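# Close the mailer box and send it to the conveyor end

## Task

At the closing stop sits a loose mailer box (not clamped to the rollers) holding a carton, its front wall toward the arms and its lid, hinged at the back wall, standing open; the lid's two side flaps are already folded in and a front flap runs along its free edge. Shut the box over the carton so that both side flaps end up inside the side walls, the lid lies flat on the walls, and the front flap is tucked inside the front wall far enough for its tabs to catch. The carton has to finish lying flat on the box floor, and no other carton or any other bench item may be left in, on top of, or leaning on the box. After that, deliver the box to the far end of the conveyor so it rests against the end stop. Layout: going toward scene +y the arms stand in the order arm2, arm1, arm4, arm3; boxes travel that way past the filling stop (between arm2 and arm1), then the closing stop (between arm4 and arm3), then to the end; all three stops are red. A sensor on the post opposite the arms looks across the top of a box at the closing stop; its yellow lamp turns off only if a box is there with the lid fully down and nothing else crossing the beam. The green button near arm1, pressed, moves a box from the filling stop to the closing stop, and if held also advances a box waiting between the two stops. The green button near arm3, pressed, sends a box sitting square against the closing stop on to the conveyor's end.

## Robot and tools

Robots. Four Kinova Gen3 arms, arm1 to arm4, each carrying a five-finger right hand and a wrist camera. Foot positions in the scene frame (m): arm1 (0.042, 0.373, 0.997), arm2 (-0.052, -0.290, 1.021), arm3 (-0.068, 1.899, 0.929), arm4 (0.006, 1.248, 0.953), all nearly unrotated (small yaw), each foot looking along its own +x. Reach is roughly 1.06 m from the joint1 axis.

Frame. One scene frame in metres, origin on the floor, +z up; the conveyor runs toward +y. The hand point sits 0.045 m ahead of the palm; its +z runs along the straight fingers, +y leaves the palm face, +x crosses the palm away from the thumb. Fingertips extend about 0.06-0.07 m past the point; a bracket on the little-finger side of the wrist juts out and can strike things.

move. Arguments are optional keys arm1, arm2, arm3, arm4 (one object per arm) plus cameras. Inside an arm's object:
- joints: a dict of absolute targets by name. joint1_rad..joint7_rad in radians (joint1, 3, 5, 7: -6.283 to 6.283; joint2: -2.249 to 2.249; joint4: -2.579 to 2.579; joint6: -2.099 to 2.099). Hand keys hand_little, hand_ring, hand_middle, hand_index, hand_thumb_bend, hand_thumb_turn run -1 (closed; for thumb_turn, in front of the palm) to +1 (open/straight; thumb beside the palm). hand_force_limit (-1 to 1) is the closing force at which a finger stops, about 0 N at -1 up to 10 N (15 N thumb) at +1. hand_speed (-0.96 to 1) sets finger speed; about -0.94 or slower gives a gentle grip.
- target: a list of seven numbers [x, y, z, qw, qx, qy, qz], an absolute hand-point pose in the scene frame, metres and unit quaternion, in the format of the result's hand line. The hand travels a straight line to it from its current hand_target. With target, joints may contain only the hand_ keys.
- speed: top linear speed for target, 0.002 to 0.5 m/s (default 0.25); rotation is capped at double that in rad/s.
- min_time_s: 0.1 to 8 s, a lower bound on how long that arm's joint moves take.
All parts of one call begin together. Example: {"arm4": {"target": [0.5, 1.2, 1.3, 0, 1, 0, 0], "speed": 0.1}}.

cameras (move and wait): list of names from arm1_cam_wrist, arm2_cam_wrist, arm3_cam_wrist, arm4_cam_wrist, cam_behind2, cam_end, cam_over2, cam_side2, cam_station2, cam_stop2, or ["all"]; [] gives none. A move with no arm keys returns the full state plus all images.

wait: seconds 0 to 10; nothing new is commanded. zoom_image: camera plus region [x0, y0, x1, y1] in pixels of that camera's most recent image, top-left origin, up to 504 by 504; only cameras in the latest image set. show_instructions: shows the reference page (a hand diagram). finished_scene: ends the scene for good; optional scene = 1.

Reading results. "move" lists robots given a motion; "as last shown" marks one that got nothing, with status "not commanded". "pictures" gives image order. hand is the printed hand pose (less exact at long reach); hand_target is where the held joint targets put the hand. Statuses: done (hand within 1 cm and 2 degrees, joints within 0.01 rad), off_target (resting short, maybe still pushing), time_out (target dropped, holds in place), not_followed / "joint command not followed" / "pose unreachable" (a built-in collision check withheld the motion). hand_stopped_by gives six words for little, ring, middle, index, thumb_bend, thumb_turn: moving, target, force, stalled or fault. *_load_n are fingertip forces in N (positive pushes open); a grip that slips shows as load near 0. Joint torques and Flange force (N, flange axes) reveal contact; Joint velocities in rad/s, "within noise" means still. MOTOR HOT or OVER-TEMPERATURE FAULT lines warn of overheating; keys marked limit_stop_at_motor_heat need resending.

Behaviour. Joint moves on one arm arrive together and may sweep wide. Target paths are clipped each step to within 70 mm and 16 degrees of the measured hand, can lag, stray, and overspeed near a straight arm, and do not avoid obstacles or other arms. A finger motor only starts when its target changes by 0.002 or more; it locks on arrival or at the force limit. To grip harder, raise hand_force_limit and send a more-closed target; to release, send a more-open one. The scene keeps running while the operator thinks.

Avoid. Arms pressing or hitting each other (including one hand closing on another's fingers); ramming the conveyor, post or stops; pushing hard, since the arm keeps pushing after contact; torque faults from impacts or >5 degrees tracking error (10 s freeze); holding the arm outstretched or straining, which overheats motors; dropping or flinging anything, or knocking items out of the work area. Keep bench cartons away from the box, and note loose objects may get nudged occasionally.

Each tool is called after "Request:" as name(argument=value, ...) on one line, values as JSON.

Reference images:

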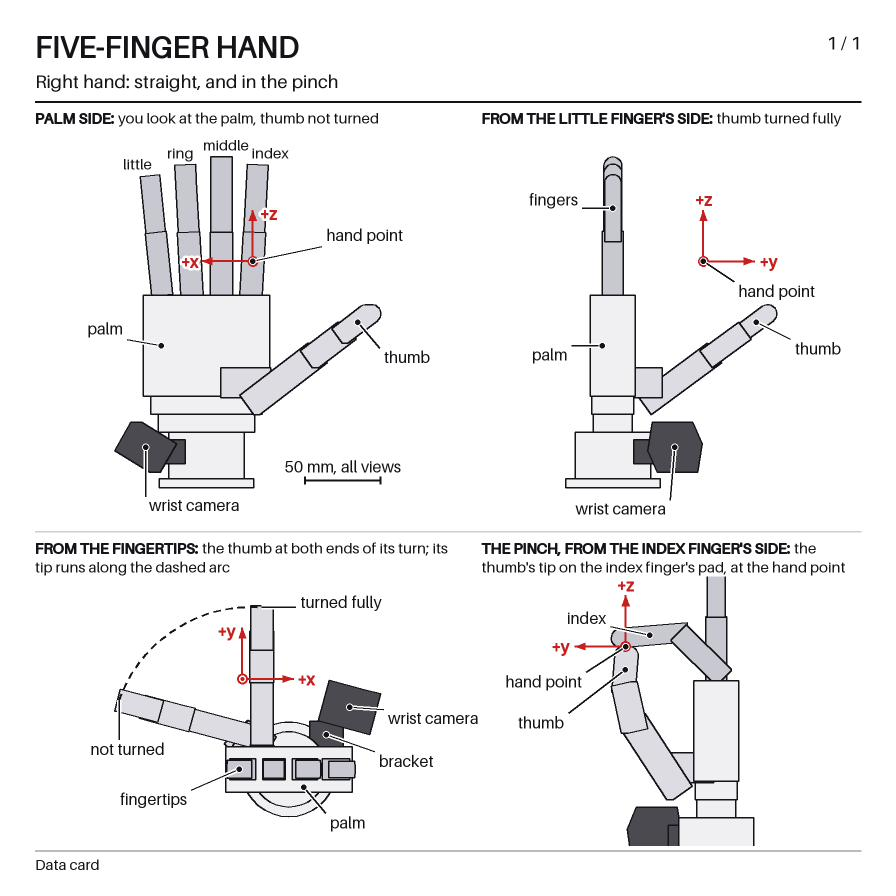

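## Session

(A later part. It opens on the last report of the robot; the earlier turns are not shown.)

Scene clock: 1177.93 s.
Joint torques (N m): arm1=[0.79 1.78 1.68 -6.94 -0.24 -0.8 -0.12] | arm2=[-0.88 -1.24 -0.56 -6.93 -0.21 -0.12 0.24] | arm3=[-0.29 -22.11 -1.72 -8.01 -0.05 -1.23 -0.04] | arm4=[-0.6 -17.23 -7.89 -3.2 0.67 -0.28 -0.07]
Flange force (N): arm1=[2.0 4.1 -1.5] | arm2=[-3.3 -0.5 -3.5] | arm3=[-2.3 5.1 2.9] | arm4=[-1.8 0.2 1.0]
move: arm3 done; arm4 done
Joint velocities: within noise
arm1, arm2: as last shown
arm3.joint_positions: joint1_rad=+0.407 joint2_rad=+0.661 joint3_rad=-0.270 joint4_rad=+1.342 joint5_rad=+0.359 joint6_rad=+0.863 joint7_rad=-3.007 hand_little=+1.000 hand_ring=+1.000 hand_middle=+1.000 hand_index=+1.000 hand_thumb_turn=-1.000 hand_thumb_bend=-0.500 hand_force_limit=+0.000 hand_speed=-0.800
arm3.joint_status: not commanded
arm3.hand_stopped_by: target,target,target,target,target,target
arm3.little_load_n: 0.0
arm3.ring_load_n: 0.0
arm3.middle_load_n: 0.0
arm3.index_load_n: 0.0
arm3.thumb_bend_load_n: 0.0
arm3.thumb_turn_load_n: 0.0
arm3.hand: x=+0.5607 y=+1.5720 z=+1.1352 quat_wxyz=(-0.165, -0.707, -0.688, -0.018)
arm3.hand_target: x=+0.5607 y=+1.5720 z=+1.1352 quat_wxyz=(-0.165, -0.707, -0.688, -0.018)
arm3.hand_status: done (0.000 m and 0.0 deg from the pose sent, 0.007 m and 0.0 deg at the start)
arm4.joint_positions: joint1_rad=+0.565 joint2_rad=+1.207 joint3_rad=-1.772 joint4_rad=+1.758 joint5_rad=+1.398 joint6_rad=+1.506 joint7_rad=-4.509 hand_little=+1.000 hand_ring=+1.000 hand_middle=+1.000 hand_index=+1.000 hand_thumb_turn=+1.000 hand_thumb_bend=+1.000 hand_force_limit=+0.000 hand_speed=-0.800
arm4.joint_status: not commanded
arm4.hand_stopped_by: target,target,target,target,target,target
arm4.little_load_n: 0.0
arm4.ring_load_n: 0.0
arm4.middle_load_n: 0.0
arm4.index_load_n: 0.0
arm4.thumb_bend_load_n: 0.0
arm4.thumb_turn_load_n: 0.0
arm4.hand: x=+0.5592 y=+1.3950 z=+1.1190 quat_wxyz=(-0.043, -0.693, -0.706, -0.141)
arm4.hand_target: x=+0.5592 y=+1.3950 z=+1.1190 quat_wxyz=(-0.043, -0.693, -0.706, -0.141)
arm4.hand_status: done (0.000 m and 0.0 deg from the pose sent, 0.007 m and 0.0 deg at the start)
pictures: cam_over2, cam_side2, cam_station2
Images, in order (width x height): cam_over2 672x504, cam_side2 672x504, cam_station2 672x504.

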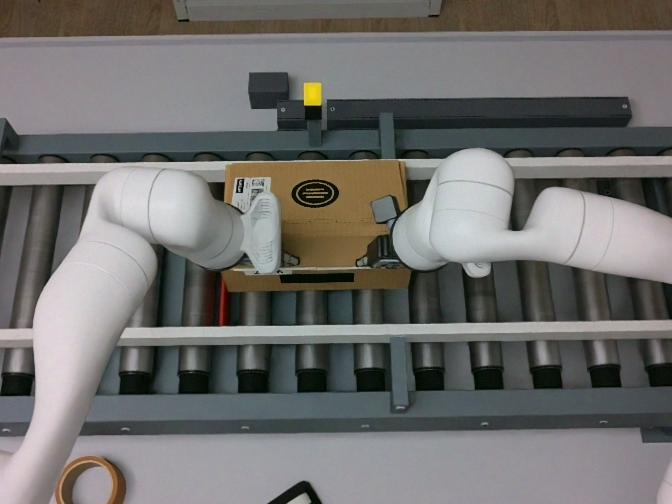

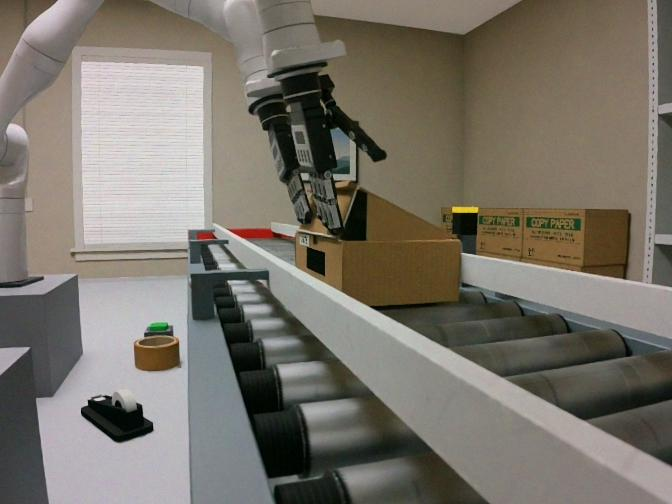

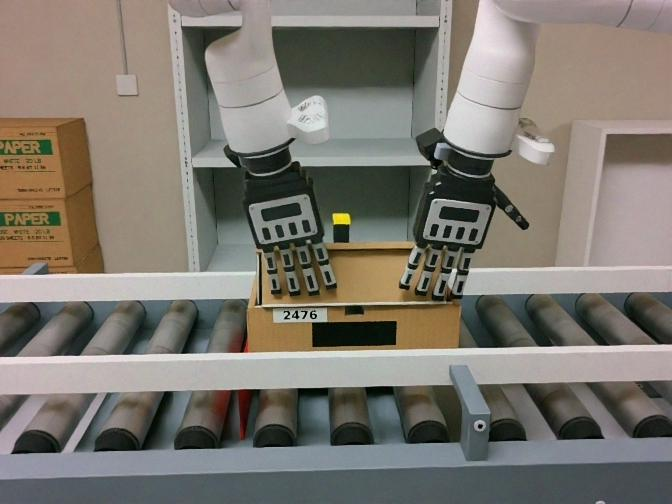

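Request:
move(arm4={"target":[0.5652,1.395,1.120,0.0432,0.6929,0.7058,0.1410],"speed":0.02}, arm3={"target":[0.5667,1.572,1.1362,0.1651,0.7068,0.6876,0.0185],"speed":0.02}, cameras=["cam_side2","cam_over2","cam_station2"])

Request:
zoom_image(camera="cam_side2", region=[240, 110, 480, 310])

Request:
zoom_image(camera="cam_station2", region=[230, 230, 490, 370])

Request:
zoom_image(camera="cam_over2", region=[340, 140, 460, 220])

Scene clock: 1195.23 s.
Joint torques (N m): arm1=[0.74 1.8 1.68 -6.93 -0.2 -0.84 -0.06] | arm2=[-0.84 -1.14 -0.54 -6.96 -0.23 -0.09 0.27] | arm3=[0.05 -22.5 -1.38 -8.42 0.14 -1.49 -0.04] | arm4=[-0.54 -17.38 -7.81 -3.08 0.61 -0.22 -0.08]
Flange force (N): arm1=[2.2 4.3 -1.7] | arm2=[-3.1 -0.4 -3.2] | arm3=[-1.6 4.9 2.6] | arm4=[-1.6 0.4 1.0]
move: arm3 done; arm4 done
Joint velocities: within noise
arm1, arm2: as last shown
arm3.joint_positions: joint1_rad=+0.400 joint2_rad=+0.672 joint3_rad=-0.269 joint4_rad=+1.317 joint5_rad=+0.359 joint6_rad=+0.877 joint7_rad=-3.007 hand_little=+1.000 hand_ring=+1.000 hand_middle=+1.000 hand_index=+1.000 hand_thumb_turn=-1.000 hand_thumb_bend=-0.500 hand_force_limit=+0.000 hand_speed=-0.800
arm3.joint_status: not commanded
arm3.hand_stopped_by: target,target,target,target,target,target
arm3.little_load_n: 0.0
arm3.ring_load_n: 0.0
arm3.middle_load_n: 0.5
arm3.index_load_n: 0.0
arm3.thumb_bend_load_n: 0.0
arm3.thumb_turn_load_n: 0.0
arm3.hand: x=+0.5667 y=+1.5720 z=+1.1362 quat_wxyz=(-0.165, -0.707, -0.688, -0.019)
arm3.hand_target: x=+0.5667 y=+1.5720 z=+1.1362 quat_wxyz=(-0.165, -0.707, -0.688, -0.019)
arm3.hand_status: done (0.000 m and 0.0 deg from the pose sent, 0.006 m and 0.0 deg at the start)
arm4.joint_positions: joint1_rad=+0.561 joint2_rad=+1.209 joint3_rad=-1.769 joint4_rad=+1.737 joint5_rad=+1.400 joint6_rad=+1.508 joint7_rad=-4.491 hand_little=+1.000 hand_ring=+1.000 hand_middle=+1.000 hand_index=+1.000 hand_thumb_turn=+1.000 hand_thumb_bend=+1.000 hand_force_limit=+0.000 hand_speed=-0.800
arm4.joint_status: not commanded
arm4.hand_stopped_by: target,target,target,target,target,target
arm4.little_load_n: 0.0
arm4.ring_load_n: 0.0
arm4.middle_load_n: 0.0
arm4.index_load_n: 0.0
arm4.thumb_bend_load_n: 0.0
arm4.thumb_turn_load_n: 0.0
arm4.hand: x=+0.5652 y=+1.3950 z=+1.1200 quat_wxyz=(-0.043, -0.693, -0.706, -0.141)
arm4.hand_target: x=+0.5652 y=+1.3950 z=+1.1200 quat_wxyz=(-0.043, -0.693, -0.706, -0.141)
arm4.hand_status: done (0.000 m and 0.0 deg from the pose sent, 0.006 m and 0.0 deg at the start)
pictures: cam_over2, cam_side2, cam_station2
Images, in order (width x height): cam_over2 672x504, cam_side2 672x504, cam_station2 672x504.

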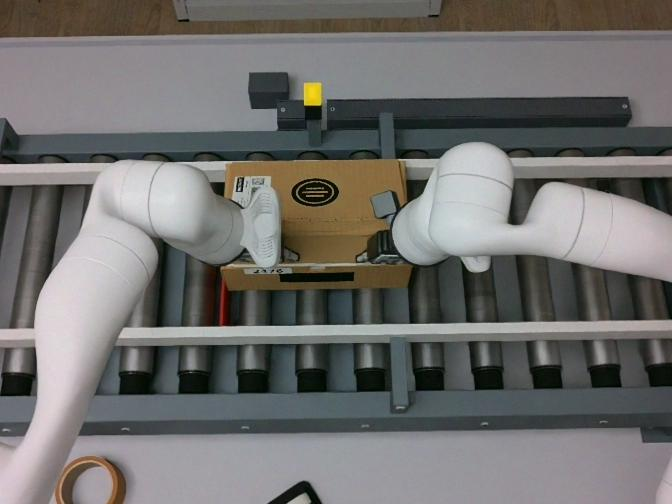

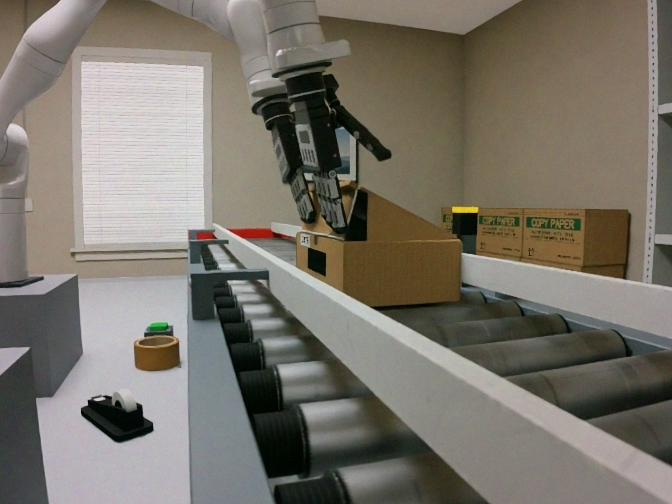

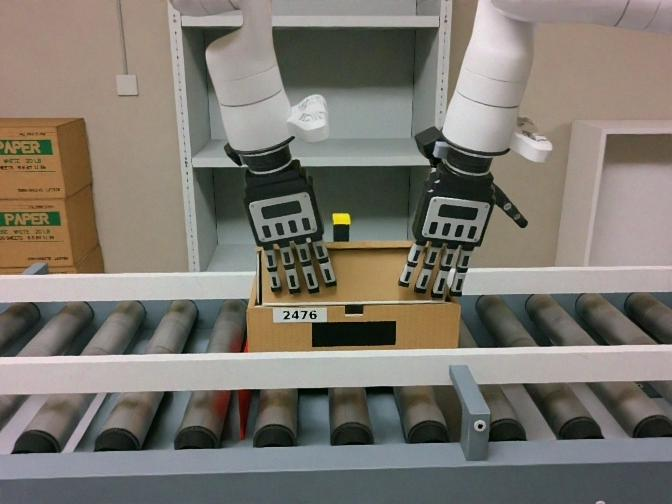

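Scaled by 2.100 from the camera's image (finer frame: 960x720).

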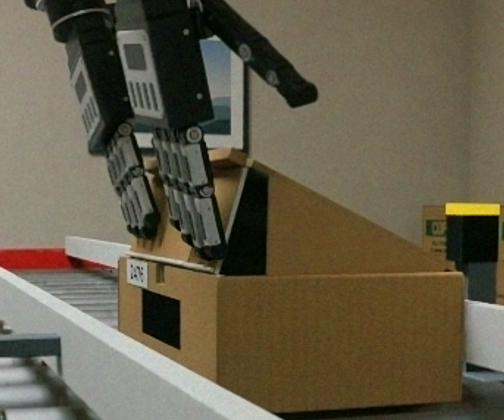

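Scaled by 1.938 from the camera's image (finer frame: 960x720).

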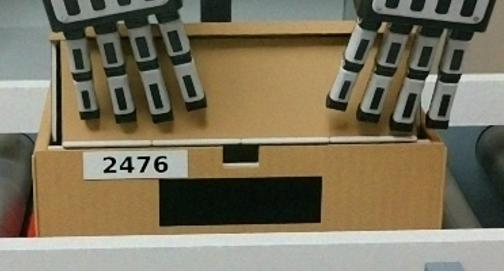

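Scaled by 4.200 from the camera's image (finer frame: 960x720).

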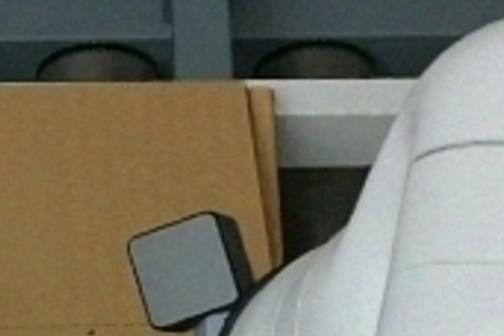

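Request:
move(arm4={"target":[0.5732,1.395,1.120,0.0432,0.6929,0.7058,0.1410],"speed":0.02}, arm3={"target":[0.5747,1.572,1.1362,0.1651,0.7068,0.6876,0.0185],"speed":0.02}, cameras=["cam_side2","cam_over2","cam_station2","cam_stop2"])

Request:
zoom_image(camera="cam_side2", region=[240, 110, 480, 310])

Request:
zoom_image(camera="cam_station2", region=[230, 230, 490, 370])

Request:
zoom_image(camera="cam_stop2", region=[360, 100, 560, 340])

Scene clock: 1210.37 s.
Joint torques (N m): arm1=[0.72 1.8 1.6 -6.98 -0.23 -0.82 -0.11] | arm2=[-0.83 -1.17 -0.56 -6.9 -0.23 -0.09 0.26] | arm3=[-0.12 -22.77 -1.59 -8.13 0.01 -1.2 -0.04] | arm4=[-0.71 -17.65 -8.04 -3.04 0.54 -0.35 -0.08]
Flange force (N): arm1=[2.0 3.9 -1.4] | arm2=[-3.2 -0.5 -3.5] | arm3=[-2.1 5.5 3.1] | arm4=[-1.9 0.3 1.2]
move: arm3 done; arm4 done
Joint velocities: within noise
arm1, arm2: as last shown
arm3.joint_positions: joint1_rad=+0.391 joint2_rad=+0.688 joint3_rad=-0.268 joint4_rad=+1.286 joint5_rad=+0.360 joint6_rad=+0.892 joint7_rad=-3.008 hand_little=+1.000 hand_ring=+1.000 hand_middle=+1.000 hand_index=+1.000 hand_thumb_turn=-1.000 hand_thumb_bend=-0.500 hand_force_limit=+0.000 hand_speed=-0.800
arm3.joint_status: not commanded
arm3.hand_stopped_by: target,target,target,target,target,target
arm3.little_load_n: 0.0
arm3.ring_load_n: 0.0
arm3.middle_load_n: 0.0
arm3.index_load_n: 0.0
arm3.thumb_bend_load_n: -0.5
arm3.thumb_turn_load_n: 0.0
arm3.hand: x=+0.5747 y=+1.5720 z=+1.1362 quat_wxyz=(-0.165, -0.707, -0.688, -0.018)
arm3.hand_target: x=+0.5747 y=+1.5720 z=+1.1362 quat_wxyz=(-0.165, -0.707, -0.688, -0.018)
arm3.hand_status: done (0.000 m and 0.0 deg from the pose sent, 0.008 m and 0.0 deg at the start)
arm4.joint_positions: joint1_rad=+0.556 joint2_rad=+1.214 joint3_rad=-1.764 joint4_rad=+1.711 joint5_rad=+1.404 joint6_rad=+1.509 joint7_rad=-4.469 hand_little=+1.000 hand_ring=+1.000 hand_middle=+1.000 hand_index=+1.000 hand_thumb_turn=+1.000 hand_thumb_bend=+1.000 hand_force_limit=+0.000 hand_speed=-0.800
arm4.joint_status: not commanded
arm4.hand_stopped_by: target,target,target,target,target,target
arm4.little_load_n: 0.0
arm4.ring_load_n: -0.5
arm4.middle_load_n: 0.0
arm4.index_load_n: 0.0
arm4.thumb_bend_load_n: 0.0
arm4.thumb_turn_load_n: 0.0
arm4.hand: x=+0.5732 y=+1.3950 z=+1.1200 quat_wxyz=(-0.043, -0.693, -0.706, -0.141)
arm4.hand_target: x=+0.5732 y=+1.3950 z=+1.1200 quat_wxyz=(-0.043, -0.693, -0.706, -0.141)
arm4.hand_status: done (0.000 m and 0.0 deg from the pose sent, 0.008 m and 0.0 deg at the start)
pictures: cam_over2, cam_side2, cam_station2, cam_stop2
Images, in order (width x height): cam_over2 672x504, cam_side2 672x504, cam_station2 672x504, cam_stop2 672x504.

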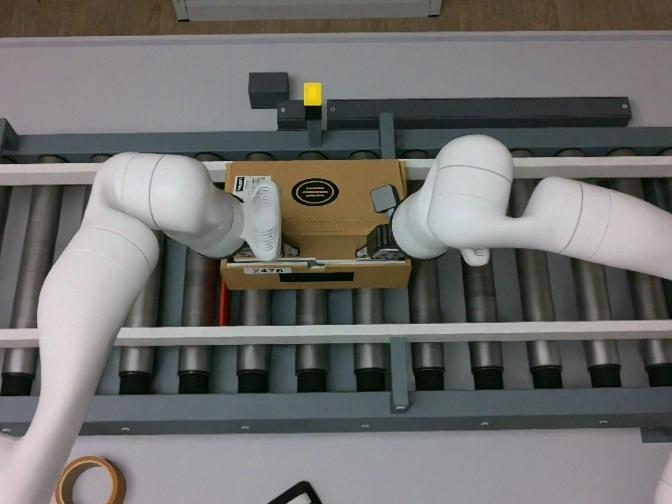

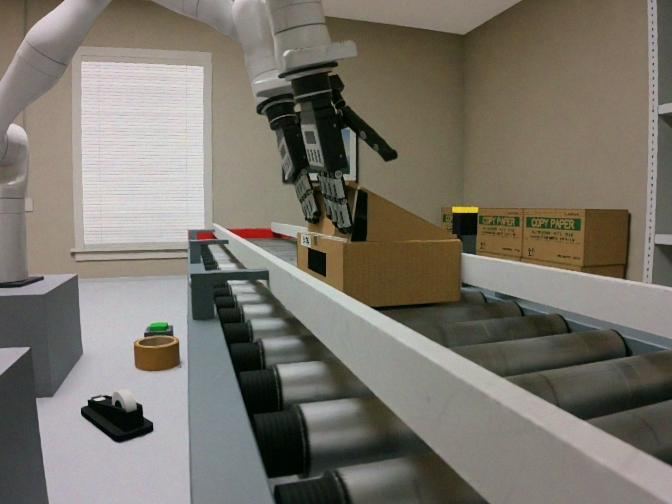

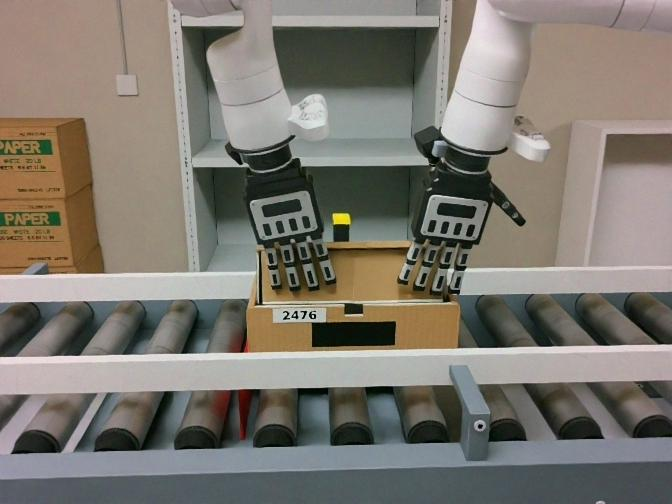

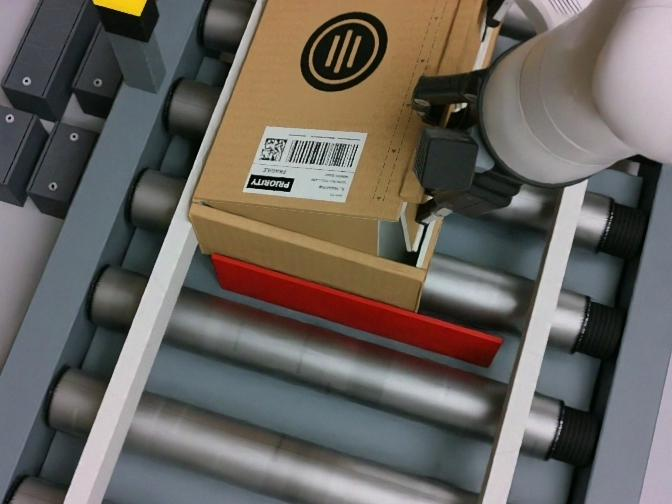

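Scaled by 2.100 from the camera's image (finer frame: 960x720).

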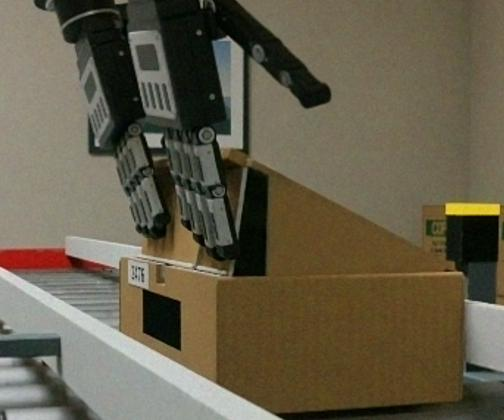

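Scaled by 1.938 from the camera's image (finer frame: 960x720).

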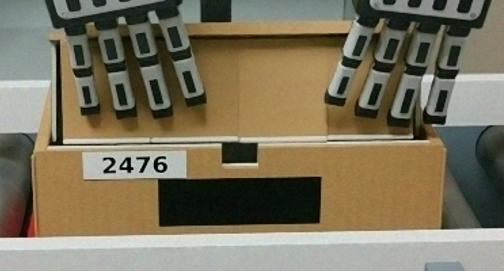

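Scaled by 2.100 from the camera's image (finer frame: 960x720).

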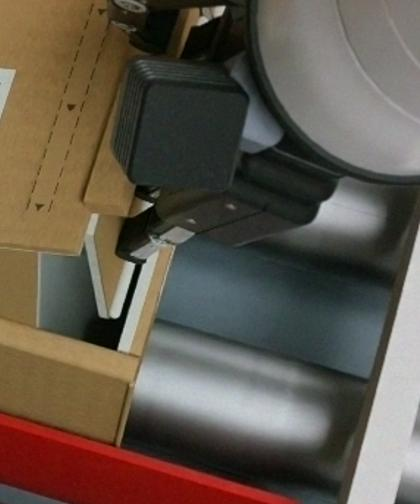

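Request:
move(arm4={"target":[0.5812,1.395,1.120,0.0432,0.6929,0.7058,0.1410],"speed":0.02}, arm3={"target":[0.5797,1.572,1.1362,0.1651,0.7068,0.6876,0.0185],"speed":0.02}, cameras=["cam_side2","cam_over2","cam_station2","cam_stop2","arm4_cam_wrist"])

Request:
zoom_image(camera="cam_side2", region=[240, 110, 480, 310])

Request:
zoom_image(camera="cam_station2", region=[230, 230, 490, 370])

Request:
zoom_image(camera="cam_over2", region=[210, 220, 430, 300])

Scene clock: 1217.40 s.
Joint torques (N m): arm1=[0.73 1.75 1.69 -6.97 -0.17 -0.8 -0.11] | arm2=[-0.88 -1.19 -0.52 -6.92 -0.25 -0.12 0.25] | arm3=[-0.12 -22.77 -1.5 -7.91 0.01 -1.05 -0.02] | arm4=[-0.73 -17.86 -8.03 -2.95 0.49 -0.34 -0.07]
Flange force (N): arm1=[2.1 4.3 -1.4] | arm2=[-3.2 -0.4 -3.5] | arm3=[-2.3 5.9 3.0] | arm4=[-1.9 0.3 1.2]
move: arm3 done; arm4 done
Joint velocities: within noise
arm1, arm2: as last shown
arm3.joint_positions: joint1_rad=+0.385 joint2_rad=+0.698 joint3_rad=-0.267 joint4_rad=+1.266 joint5_rad=+0.361 joint6_rad=+0.902 joint7_rad=-3.009 hand_little=+1.000 hand_ring=+1.000 hand_middle=+1.000 hand_index=+1.000 hand_thumb_turn=-1.000 hand_thumb_bend=-0.500 hand_force_limit=+0.000 hand_speed=-0.800
arm3.joint_status: not commanded
arm3.hand_stopped_by: target,target,target,target,target,target
arm3.little_load_n: 0.0
arm3.ring_load_n: 0.0
arm3.middle_load_n: 0.0
arm3.index_load_n: 0.0
arm3.thumb_bend_load_n: 0.0
arm3.thumb_turn_load_n: -0.5
arm3.hand: x=+0.5797 y=+1.5720 z=+1.1362 quat_wxyz=(-0.165, -0.707, -0.688, -0.018)
arm3.hand_target: x=+0.5797 y=+1.5720 z=+1.1362 quat_wxyz=(-0.165, -0.707, -0.688, -0.018)
arm3.hand_status: done (0.000 m and 0.0 deg from the pose sent, 0.005 m and 0.0 deg at the start)
arm4.joint_positions: joint1_rad=+0.550 joint2_rad=+1.218 joint3_rad=-1.758 joint4_rad=+1.685 joint5_rad=+1.409 joint6_rad=+1.510 joint7_rad=-4.447 hand_little=+1.000 hand_ring=+1.000 hand_middle=+1.000 hand_index=+1.000 hand_thumb_turn=+1.000 hand_thumb_bend=+1.000 hand_force_limit=+0.000 hand_speed=-0.800
arm4.joint_status: not commanded
arm4.hand_stopped_by: target,target,target,target,target,target
arm4.little_load_n: 0.0
arm4.ring_load_n: 0.0
arm4.middle_load_n: 0.0
arm4.index_load_n: 0.0
arm4.thumb_bend_load_n: -0.5
arm4.thumb_turn_load_n: 0.0
arm4.hand: x=+0.5812 y=+1.3950 z=+1.1200 quat_wxyz=(-0.043, -0.693, -0.706, -0.141)
arm4.hand_target: x=+0.5812 y=+1.3950 z=+1.1200 quat_wxyz=(-0.043, -0.693, -0.706, -0.141)
arm4.hand_status: done (0.000 m and 0.0 deg from the pose sent, 0.008 m and 0.0 deg at the start)
pictures: arm4_cam_wrist, cam_over2, cam_side2, cam_station2, cam_stop2
Images, in order (width x height): arm4_cam_wrist 672x504, cam_over2 672x504, cam_side2 672x504, cam_station2 672x504, cam_stop2 672x504.

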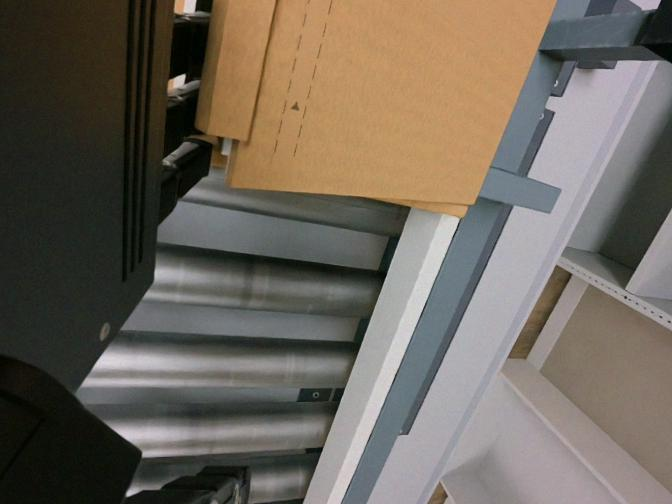

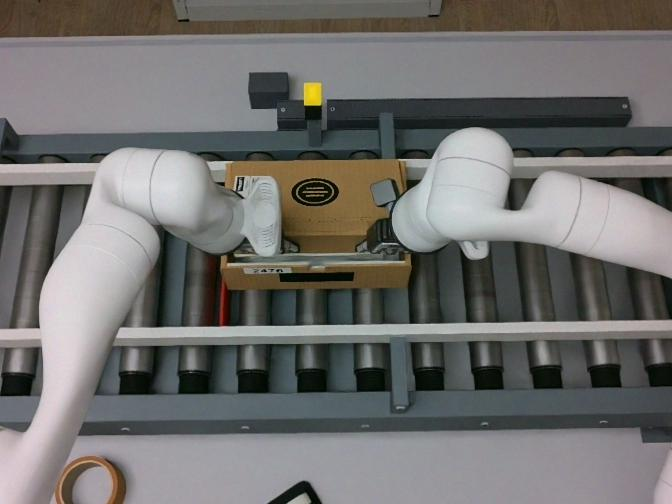

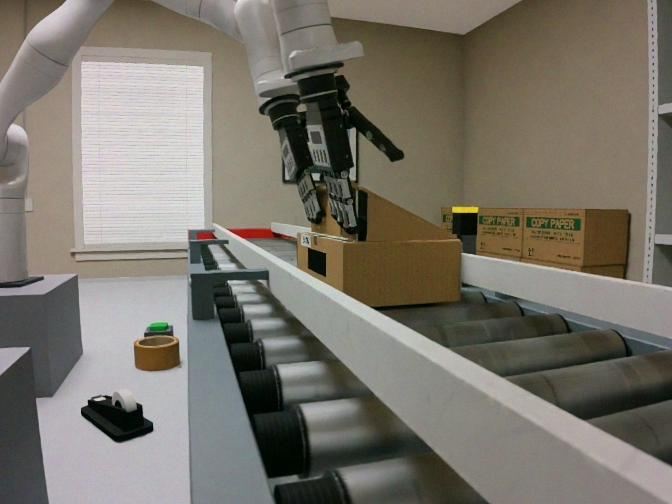

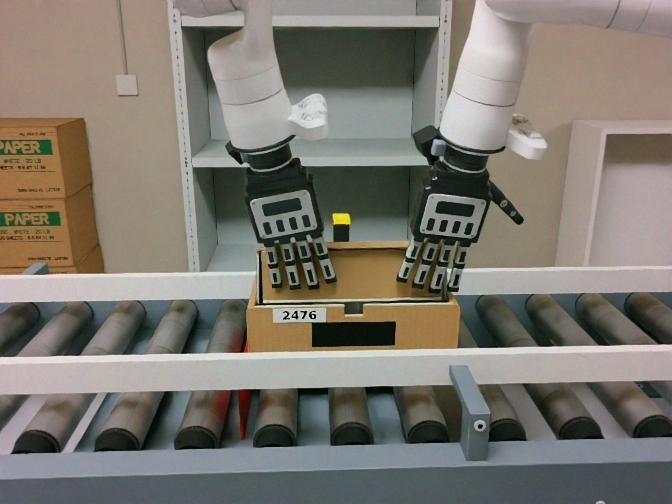

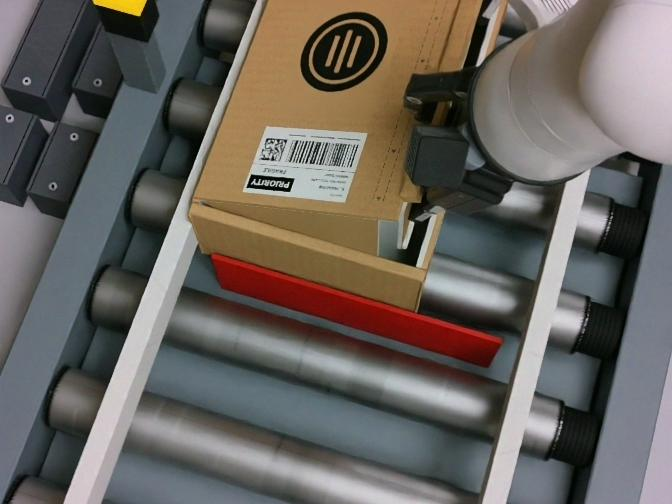

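Scaled by 2.100 from the camera's image (finer frame: 960x720).

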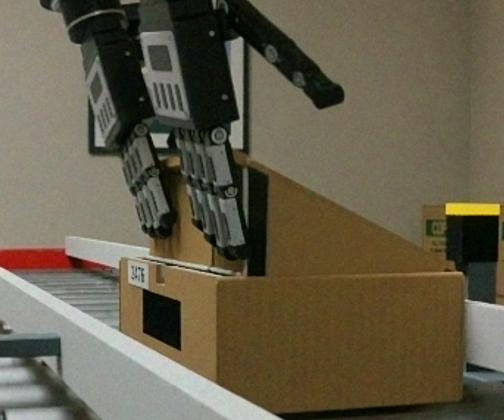

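Scaled by 1.938 from the camera's image (finer frame: 960x720).

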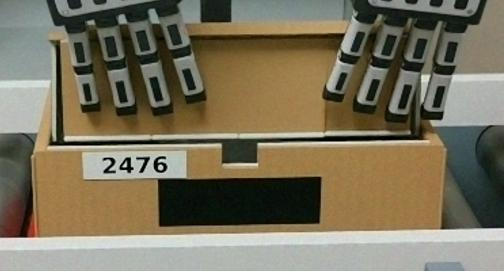

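Scaled by 2.291 from the camera's image (finer frame: 960x720).

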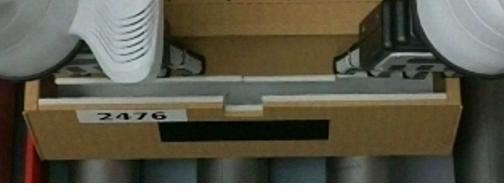

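Request:
move(arm4={"target":[0.5852,1.395,1.110,0.0432,0.6929,0.7058,0.1410],"speed":0.03}, arm3={"target":[0.5857,1.572,1.1262,0.1651,0.7068,0.6876,0.0185],"speed":0.03}, cameras=["cam_side2","cam_over2","cam_station2","cam_stop2"])

Request:
zoom_image(camera="cam_side2", region=[240, 110, 480, 310])

Request:
zoom_image(camera="cam_station2", region=[230, 230, 490, 370])

Request:
zoom_image(camera="cam_over2", region=[210, 220, 430, 300])

Scene clock: 1264.87 s.
Joint torques (N m): arm1=[0.71 1.79 1.62 -7 -0.23 -0.8 -0.1] | arm2=[-0.83 -1.17 -0.54 -6.92 -0.25 -0.13 0.26] | arm3=[-0.09 -22.45 -1.45 -7.52 -0.06 -0.94 0] | arm4=[-0.63 -16.84 -7.01 -2.47 0.29 -0.1 -0.1]
Flange force (N): arm1=[2.1 4.0 -1.3] | arm2=[-3.1 -0.4 -3.5] | arm3=[-2.3 6.1 2.3] | arm4=[-1.4 1.0 -1.6]
move: arm3 done; arm4 done
Joint velocities: within noise
arm1.joint_positions: joint1_rad=+0.188 joint2_rad=-0.497 joint3_rad=-0.064 joint4_rad=+1.452 joint5_rad=-0.081 joint6_rad=+1.952 joint7_rad=-2.148 hand_little=+1.000 hand_ring=+1.000 hand_middle=+1.000 hand_index=+1.000 hand_thumb_turn=+1.000 hand_thumb_bend=+1.000 hand_force_limit=+0.000 hand_speed=-0.800
arm1.joint_status: not commanded
arm1.hand_stopped_by: target,target,target,target,target,target
arm1.little_load_n: 0.0
arm1.ring_load_n: 0.0
arm1.middle_load_n: 0.0
arm1.index_load_n: 0.0
arm1.thumb_bend_load_n: 0.0
arm1.thumb_turn_load_n: 0.0
arm1.hand: x=+0.2339 y=+0.3901 z=+1.5338 quat_wxyz=(-0.103, -0.305, -0.945, -0.055)
arm1.hand_target: x=+0.2339 y=+0.3901 z=+1.5338 quat_wxyz=(-0.103, -0.305, -0.945, -0.055)
arm1.hand_status: not commanded
arm2.joint_positions: joint1_rad=+0.239 joint2_rad=-0.396 joint3_rad=-0.058 joint4_rad=+1.564 joint5_rad=-0.065 joint6_rad=+1.956 joint7_rad=-1.827 hand_little=+1.000 hand_ring=+1.000 hand_middle=+1.000 hand_index=+1.000 hand_thumb_turn=+1.000 hand_thumb_bend=+1.000 hand_force_limit=+0.000 hand_speed=-0.800
arm2.joint_status: not commanded
arm2.hand_stopped_by: target,target,target,target,target,target
arm2.little_load_n: 0.0
arm2.ring_load_n: 0.0
arm2.middle_load_n: 0.0
arm2.index_load_n: 0.0
arm2.thumb_bend_load_n: 0.0
arm2.thumb_turn_load_n: 0.0
arm2.hand: x=+0.1278 y=-0.2881 z=+1.4988 quat_wxyz=(-0.012, -0.254, -0.967, -0.017)
arm2.hand_target: x=+0.1278 y=-0.2881 z=+1.4988 quat_wxyz=(-0.012, -0.254, -0.967, -0.017)
arm2.hand_status: not commanded
arm3.joint_positions: joint1_rad=+0.377 joint2_rad=+0.720 joint3_rad=-0.262 joint4_rad=+1.257 joint5_rad=+0.367 joint6_rad=+0.889 joint7_rad=-3.017 hand_little=+1.000 hand_ring=+1.000 hand_middle=+1.000 hand_index=+1.000 hand_thumb_turn=-1.000 hand_thumb_bend=-0.500 hand_force_limit=+0.000 hand_speed=-0.800
arm3.joint_status: not commanded
arm3.hand_stopped_by: target,target,target,target,target,target
arm3.little_load_n: 0.0
arm3.ring_load_n: 0.0
arm3.middle_load_n: 0.0
arm3.index_load_n: 0.0
arm3.thumb_bend_load_n: -0.5
arm3.thumb_turn_load_n: 0.0
arm3.hand: x=+0.5857 y=+1.5720 z=+1.1262 quat_wxyz=(-0.165, -0.707, -0.688, -0.018)
arm3.hand_target: x=+0.5857 y=+1.5720 z=+1.1262 quat_wxyz=(-0.165, -0.707, -0.688, -0.018)
arm3.hand_status: done (0.000 m and 0.0 deg from the pose sent, 0.012 m and 0.0 deg at the start)
arm4.joint_positions: joint1_rad=+0.548 joint2_rad=+1.235 joint3_rad=-1.744 joint4_rad=+1.685 joint5_rad=+1.427 joint6_rad=+1.499 joint7_rad=-4.445 hand_little=+1.000 hand_ring=+1.000 hand_middle=+1.000 hand_index=+1.000 hand_thumb_turn=+1.000 hand_thumb_bend=+1.000 hand_force_limit=+0.000 hand_speed=-0.800
arm4.joint_status: not commanded
arm4.hand_stopped_by: target,target,target,target,target,target
arm4.little_load_n: 0.0
arm4.ring_load_n: 0.0
arm4.middle_load_n: -0.5
arm4.index_load_n: 0.0
arm4.thumb_bend_load_n: 0.0
arm4.thumb_turn_load_n: 0.0
arm4.hand: x=+0.5852 y=+1.3950 z=+1.1100 quat_wxyz=(-0.043, -0.693, -0.706, -0.141)
arm4.hand_target: x=+0.5852 y=+1.3950 z=+1.1100 quat_wxyz=(-0.043, -0.693, -0.706, -0.141)
arm4.hand_status: done (0.000 m and 0.0 deg from the pose sent, 0.011 m and 0.0 deg at the start)
pictures: cam_over2, cam_side2, cam_station2, cam_stop2
Images, in order (width x height): cam_over2 672x504, cam_side2 672x504, cam_station2 672x504, cam_stop2 672x504.

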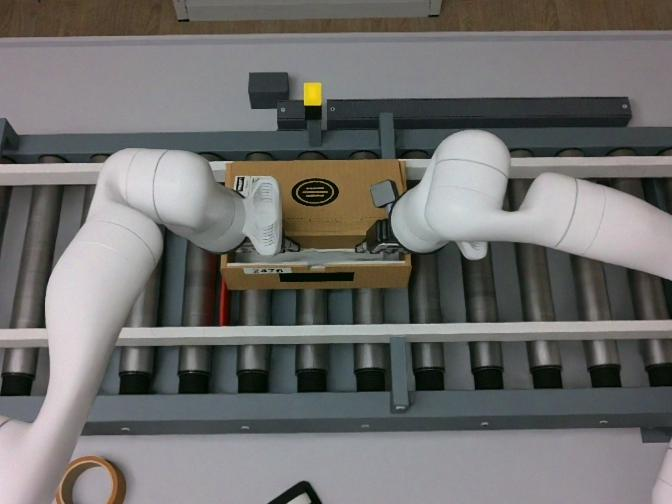

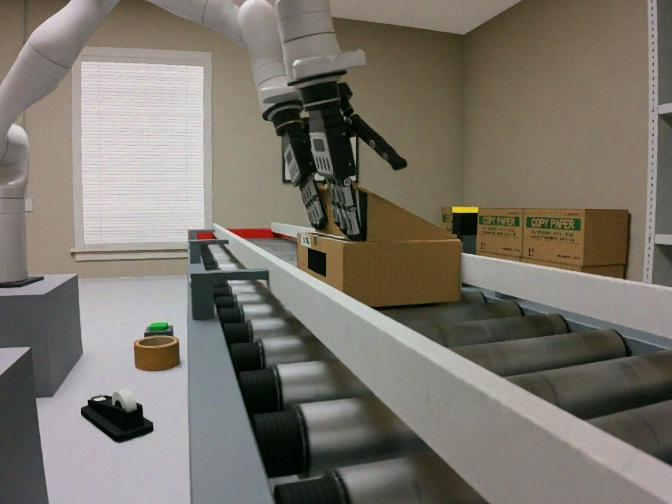

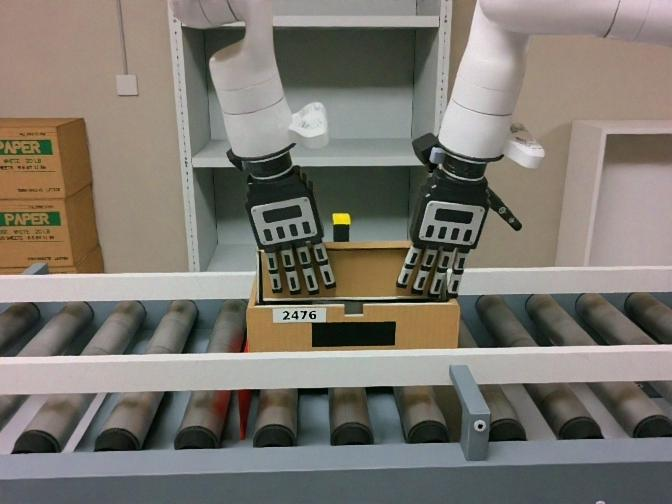

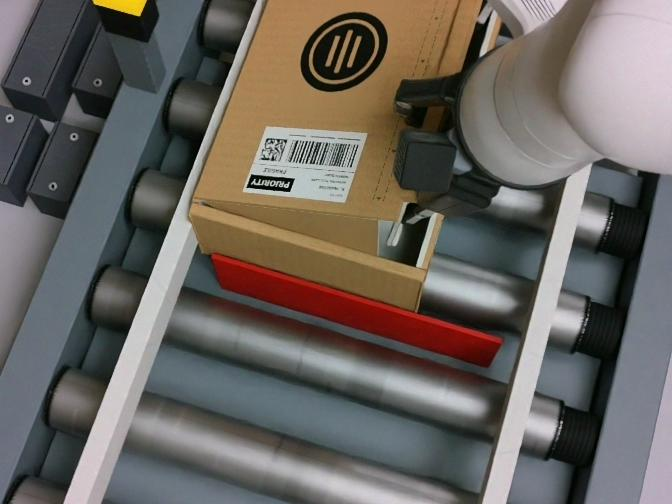

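Scaled by 2.100 from the camera's image (finer frame: 960x720).

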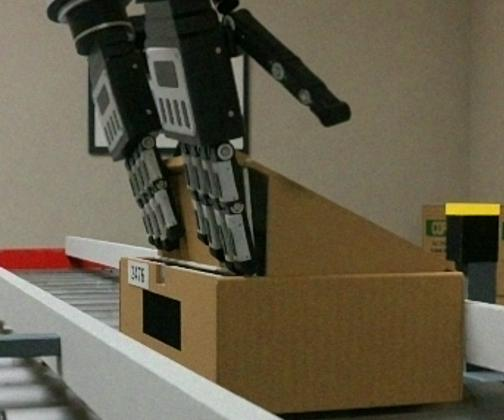

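Scaled by 1.938 from the camera's image (finer frame: 960x720).

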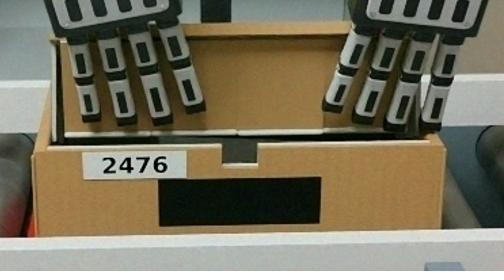

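Scaled by 2.291 from the camera's image (finer frame: 960x720).

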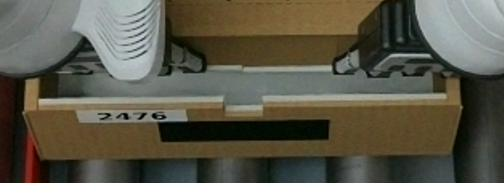

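Request:
move(arm4={"target":[0.5882,1.395,1.099,0.0432,0.6929,0.7058,0.1410],"speed":0.03}, arm3={"target":[0.5887,1.572,1.1152,0.1651,0.7068,0.6876,0.0185],"speed":0.03}, cameras=["cam_side2","cam_over2","cam_station2","cam_stop2"])

Request:
zoom_image(camera="cam_side2", region=[240, 110, 480, 310])

Request:
zoom_image(camera="cam_station2", region=[230, 230, 490, 370])

Request:
zoom_image(camera="cam_over2", region=[210, 220, 430, 300])

Scene clock: 1275.97 s.
Joint torques (N m): arm1=[0.72 1.81 1.62 -6.93 -0.21 -0.82 -0.09] | arm2=[-0.86 -1.18 -0.53 -6.97 -0.2 -0.1 0.24] | arm3=[-10.93 10.23 -8.14 -30.7 1.46 -31.29 -0.09] | arm4=[0.07 13.19 16.93 -12.33 10.74 -8.11 -0.92]
Flange force (N): arm1=[2.0 4.0 -1.6] | arm2=[-3.1 -0.4 -3.2] | arm3=[13.7 -83.0 -101.3] | arm4=[-7.7 -38.2 -105.6]
move: arm3 done; arm4 done
TORQUE WARNING: arm3's joint6_rad reached its warning level (29.4 N m). A warning alone does not stop the arm.
Joint velocities: within noise
arm1, arm2: as last shown
arm3.joint_positions: joint1_rad=+0.372 joint2_rad=+0.737 joint3_rad=-0.257 joint4_rad=+1.262 joint5_rad=+0.373 joint6_rad=+0.870 joint7_rad=-3.025 hand_little=+1.000 hand_ring=+1.000 hand_middle=+1.000 hand_index=+1.000 hand_thumb_turn=-1.000 hand_thumb_bend=-0.500 hand_force_limit=+0.000 hand_speed=-0.800
arm3.joint_status: not commanded
arm3.hand_stopped_by: target,target,target,target,target,target
arm3.little_load_n: 0.0
arm3.ring_load_n: 0.0
arm3.middle_load_n: 0.0
arm3.index_load_n: 0.5
arm3.thumb_bend_load_n: 0.0
arm3.thumb_turn_load_n: 0.0
arm3.hand: x=+0.5880 y=+1.5720 z=+1.1149 quat_wxyz=(-0.164, -0.707, -0.688, -0.018)
arm3.hand_target: x=+0.5887 y=+1.5720 z=+1.1152 quat_wxyz=(-0.165, -0.707, -0.688, -0.019)
arm3.hand_status: done (0.001 m and 0.1 deg from the pose sent, 0.011 m and 0.0 deg at the start)
arm4.joint_positions: joint1_rad=+0.546 joint2_rad=+1.253 joint3_rad=-1.729 joint4_rad=+1.689 joint5_rad=+1.446 joint6_rad=+1.486 joint7_rad=-4.445 hand_little=+1.000 hand_ring=+1.000 hand_middle=+1.000 hand_index=+1.000 hand_thumb_turn=+1.000 hand_thumb_bend=+1.000 hand_force_limit=+0.000 hand_speed=-0.800
arm4.joint_status: not commanded
arm4.hand_stopped_by: target,target,target,target,target,target
arm4.little_load_n: 0.5
arm4.ring_load_n: 0.5
arm4.middle_load_n: 0.0
arm4.index_load_n: 0.0
arm4.thumb_bend_load_n: -0.5
arm4.thumb_turn_load_n: 0.0
arm4.hand: x=+0.5882 y=+1.3950 z=+1.0990 quat_wxyz=(-0.043, -0.693, -0.706, -0.141)
arm4.hand_target: x=+0.5882 y=+1.3950 z=+1.0990 quat_wxyz=(-0.043, -0.693, -0.706, -0.141)
arm4.hand_status: done (0.000 m and 0.0 deg from the pose sent, 0.011 m and 0.0 deg at the start)
pictures: cam_over2, cam_side2, cam_station2, cam_stop2
Images, in order (width x height): cam_over2 672x504, cam_side2 672x504, cam_station2 672x504, cam_stop2 672x504.

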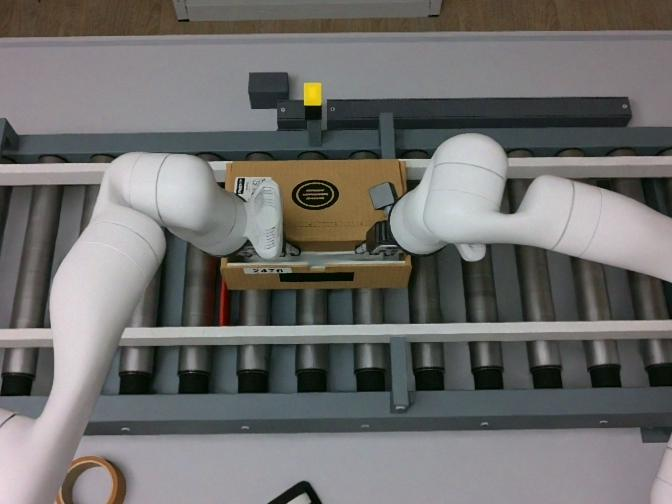

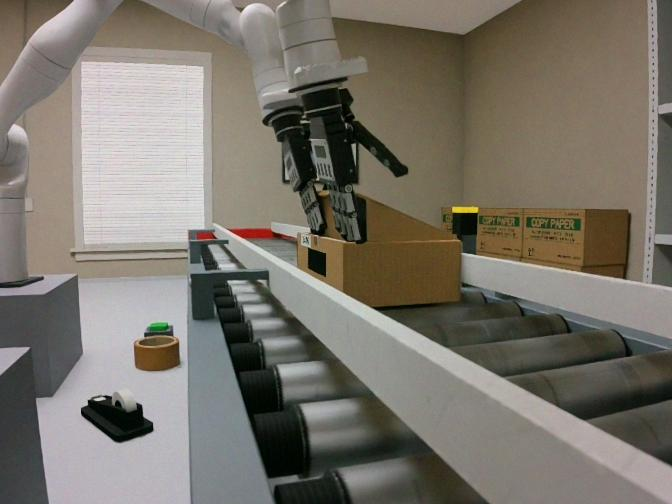

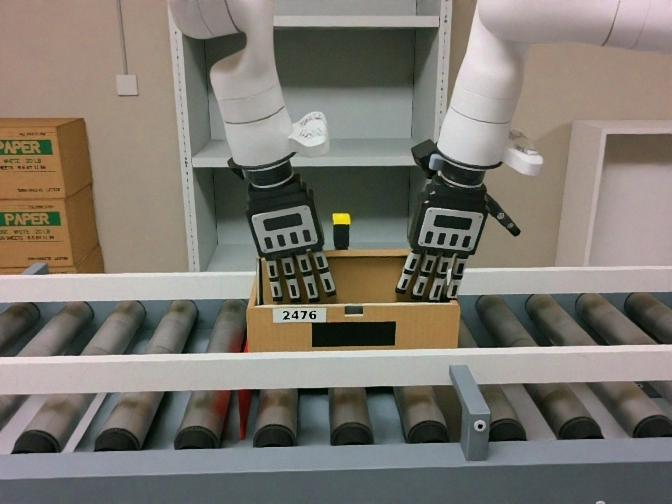

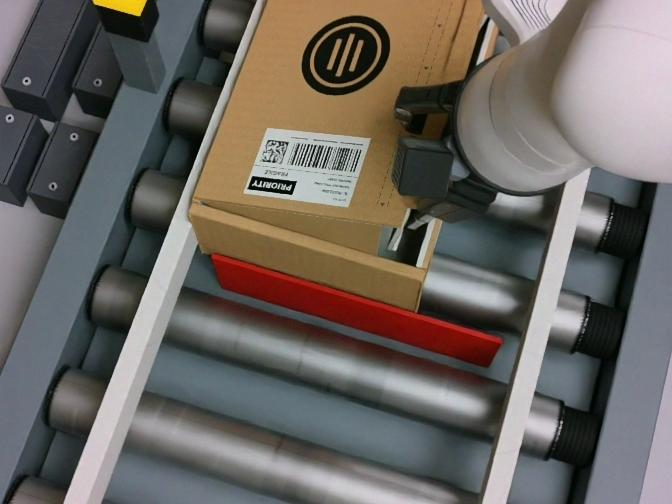

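Scaled by 2.100 from the camera's image (finer frame: 960x720).

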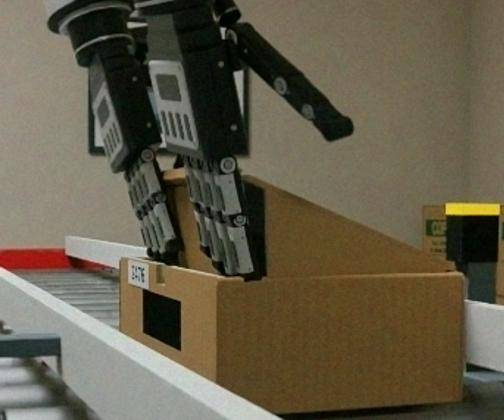

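Scaled by 1.938 from the camera's image (finer frame: 960x720).

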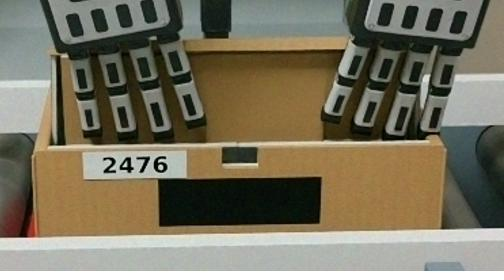

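Scaled by 2.291 from the camera's image (finer frame: 960x720).

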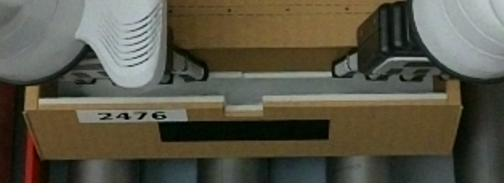

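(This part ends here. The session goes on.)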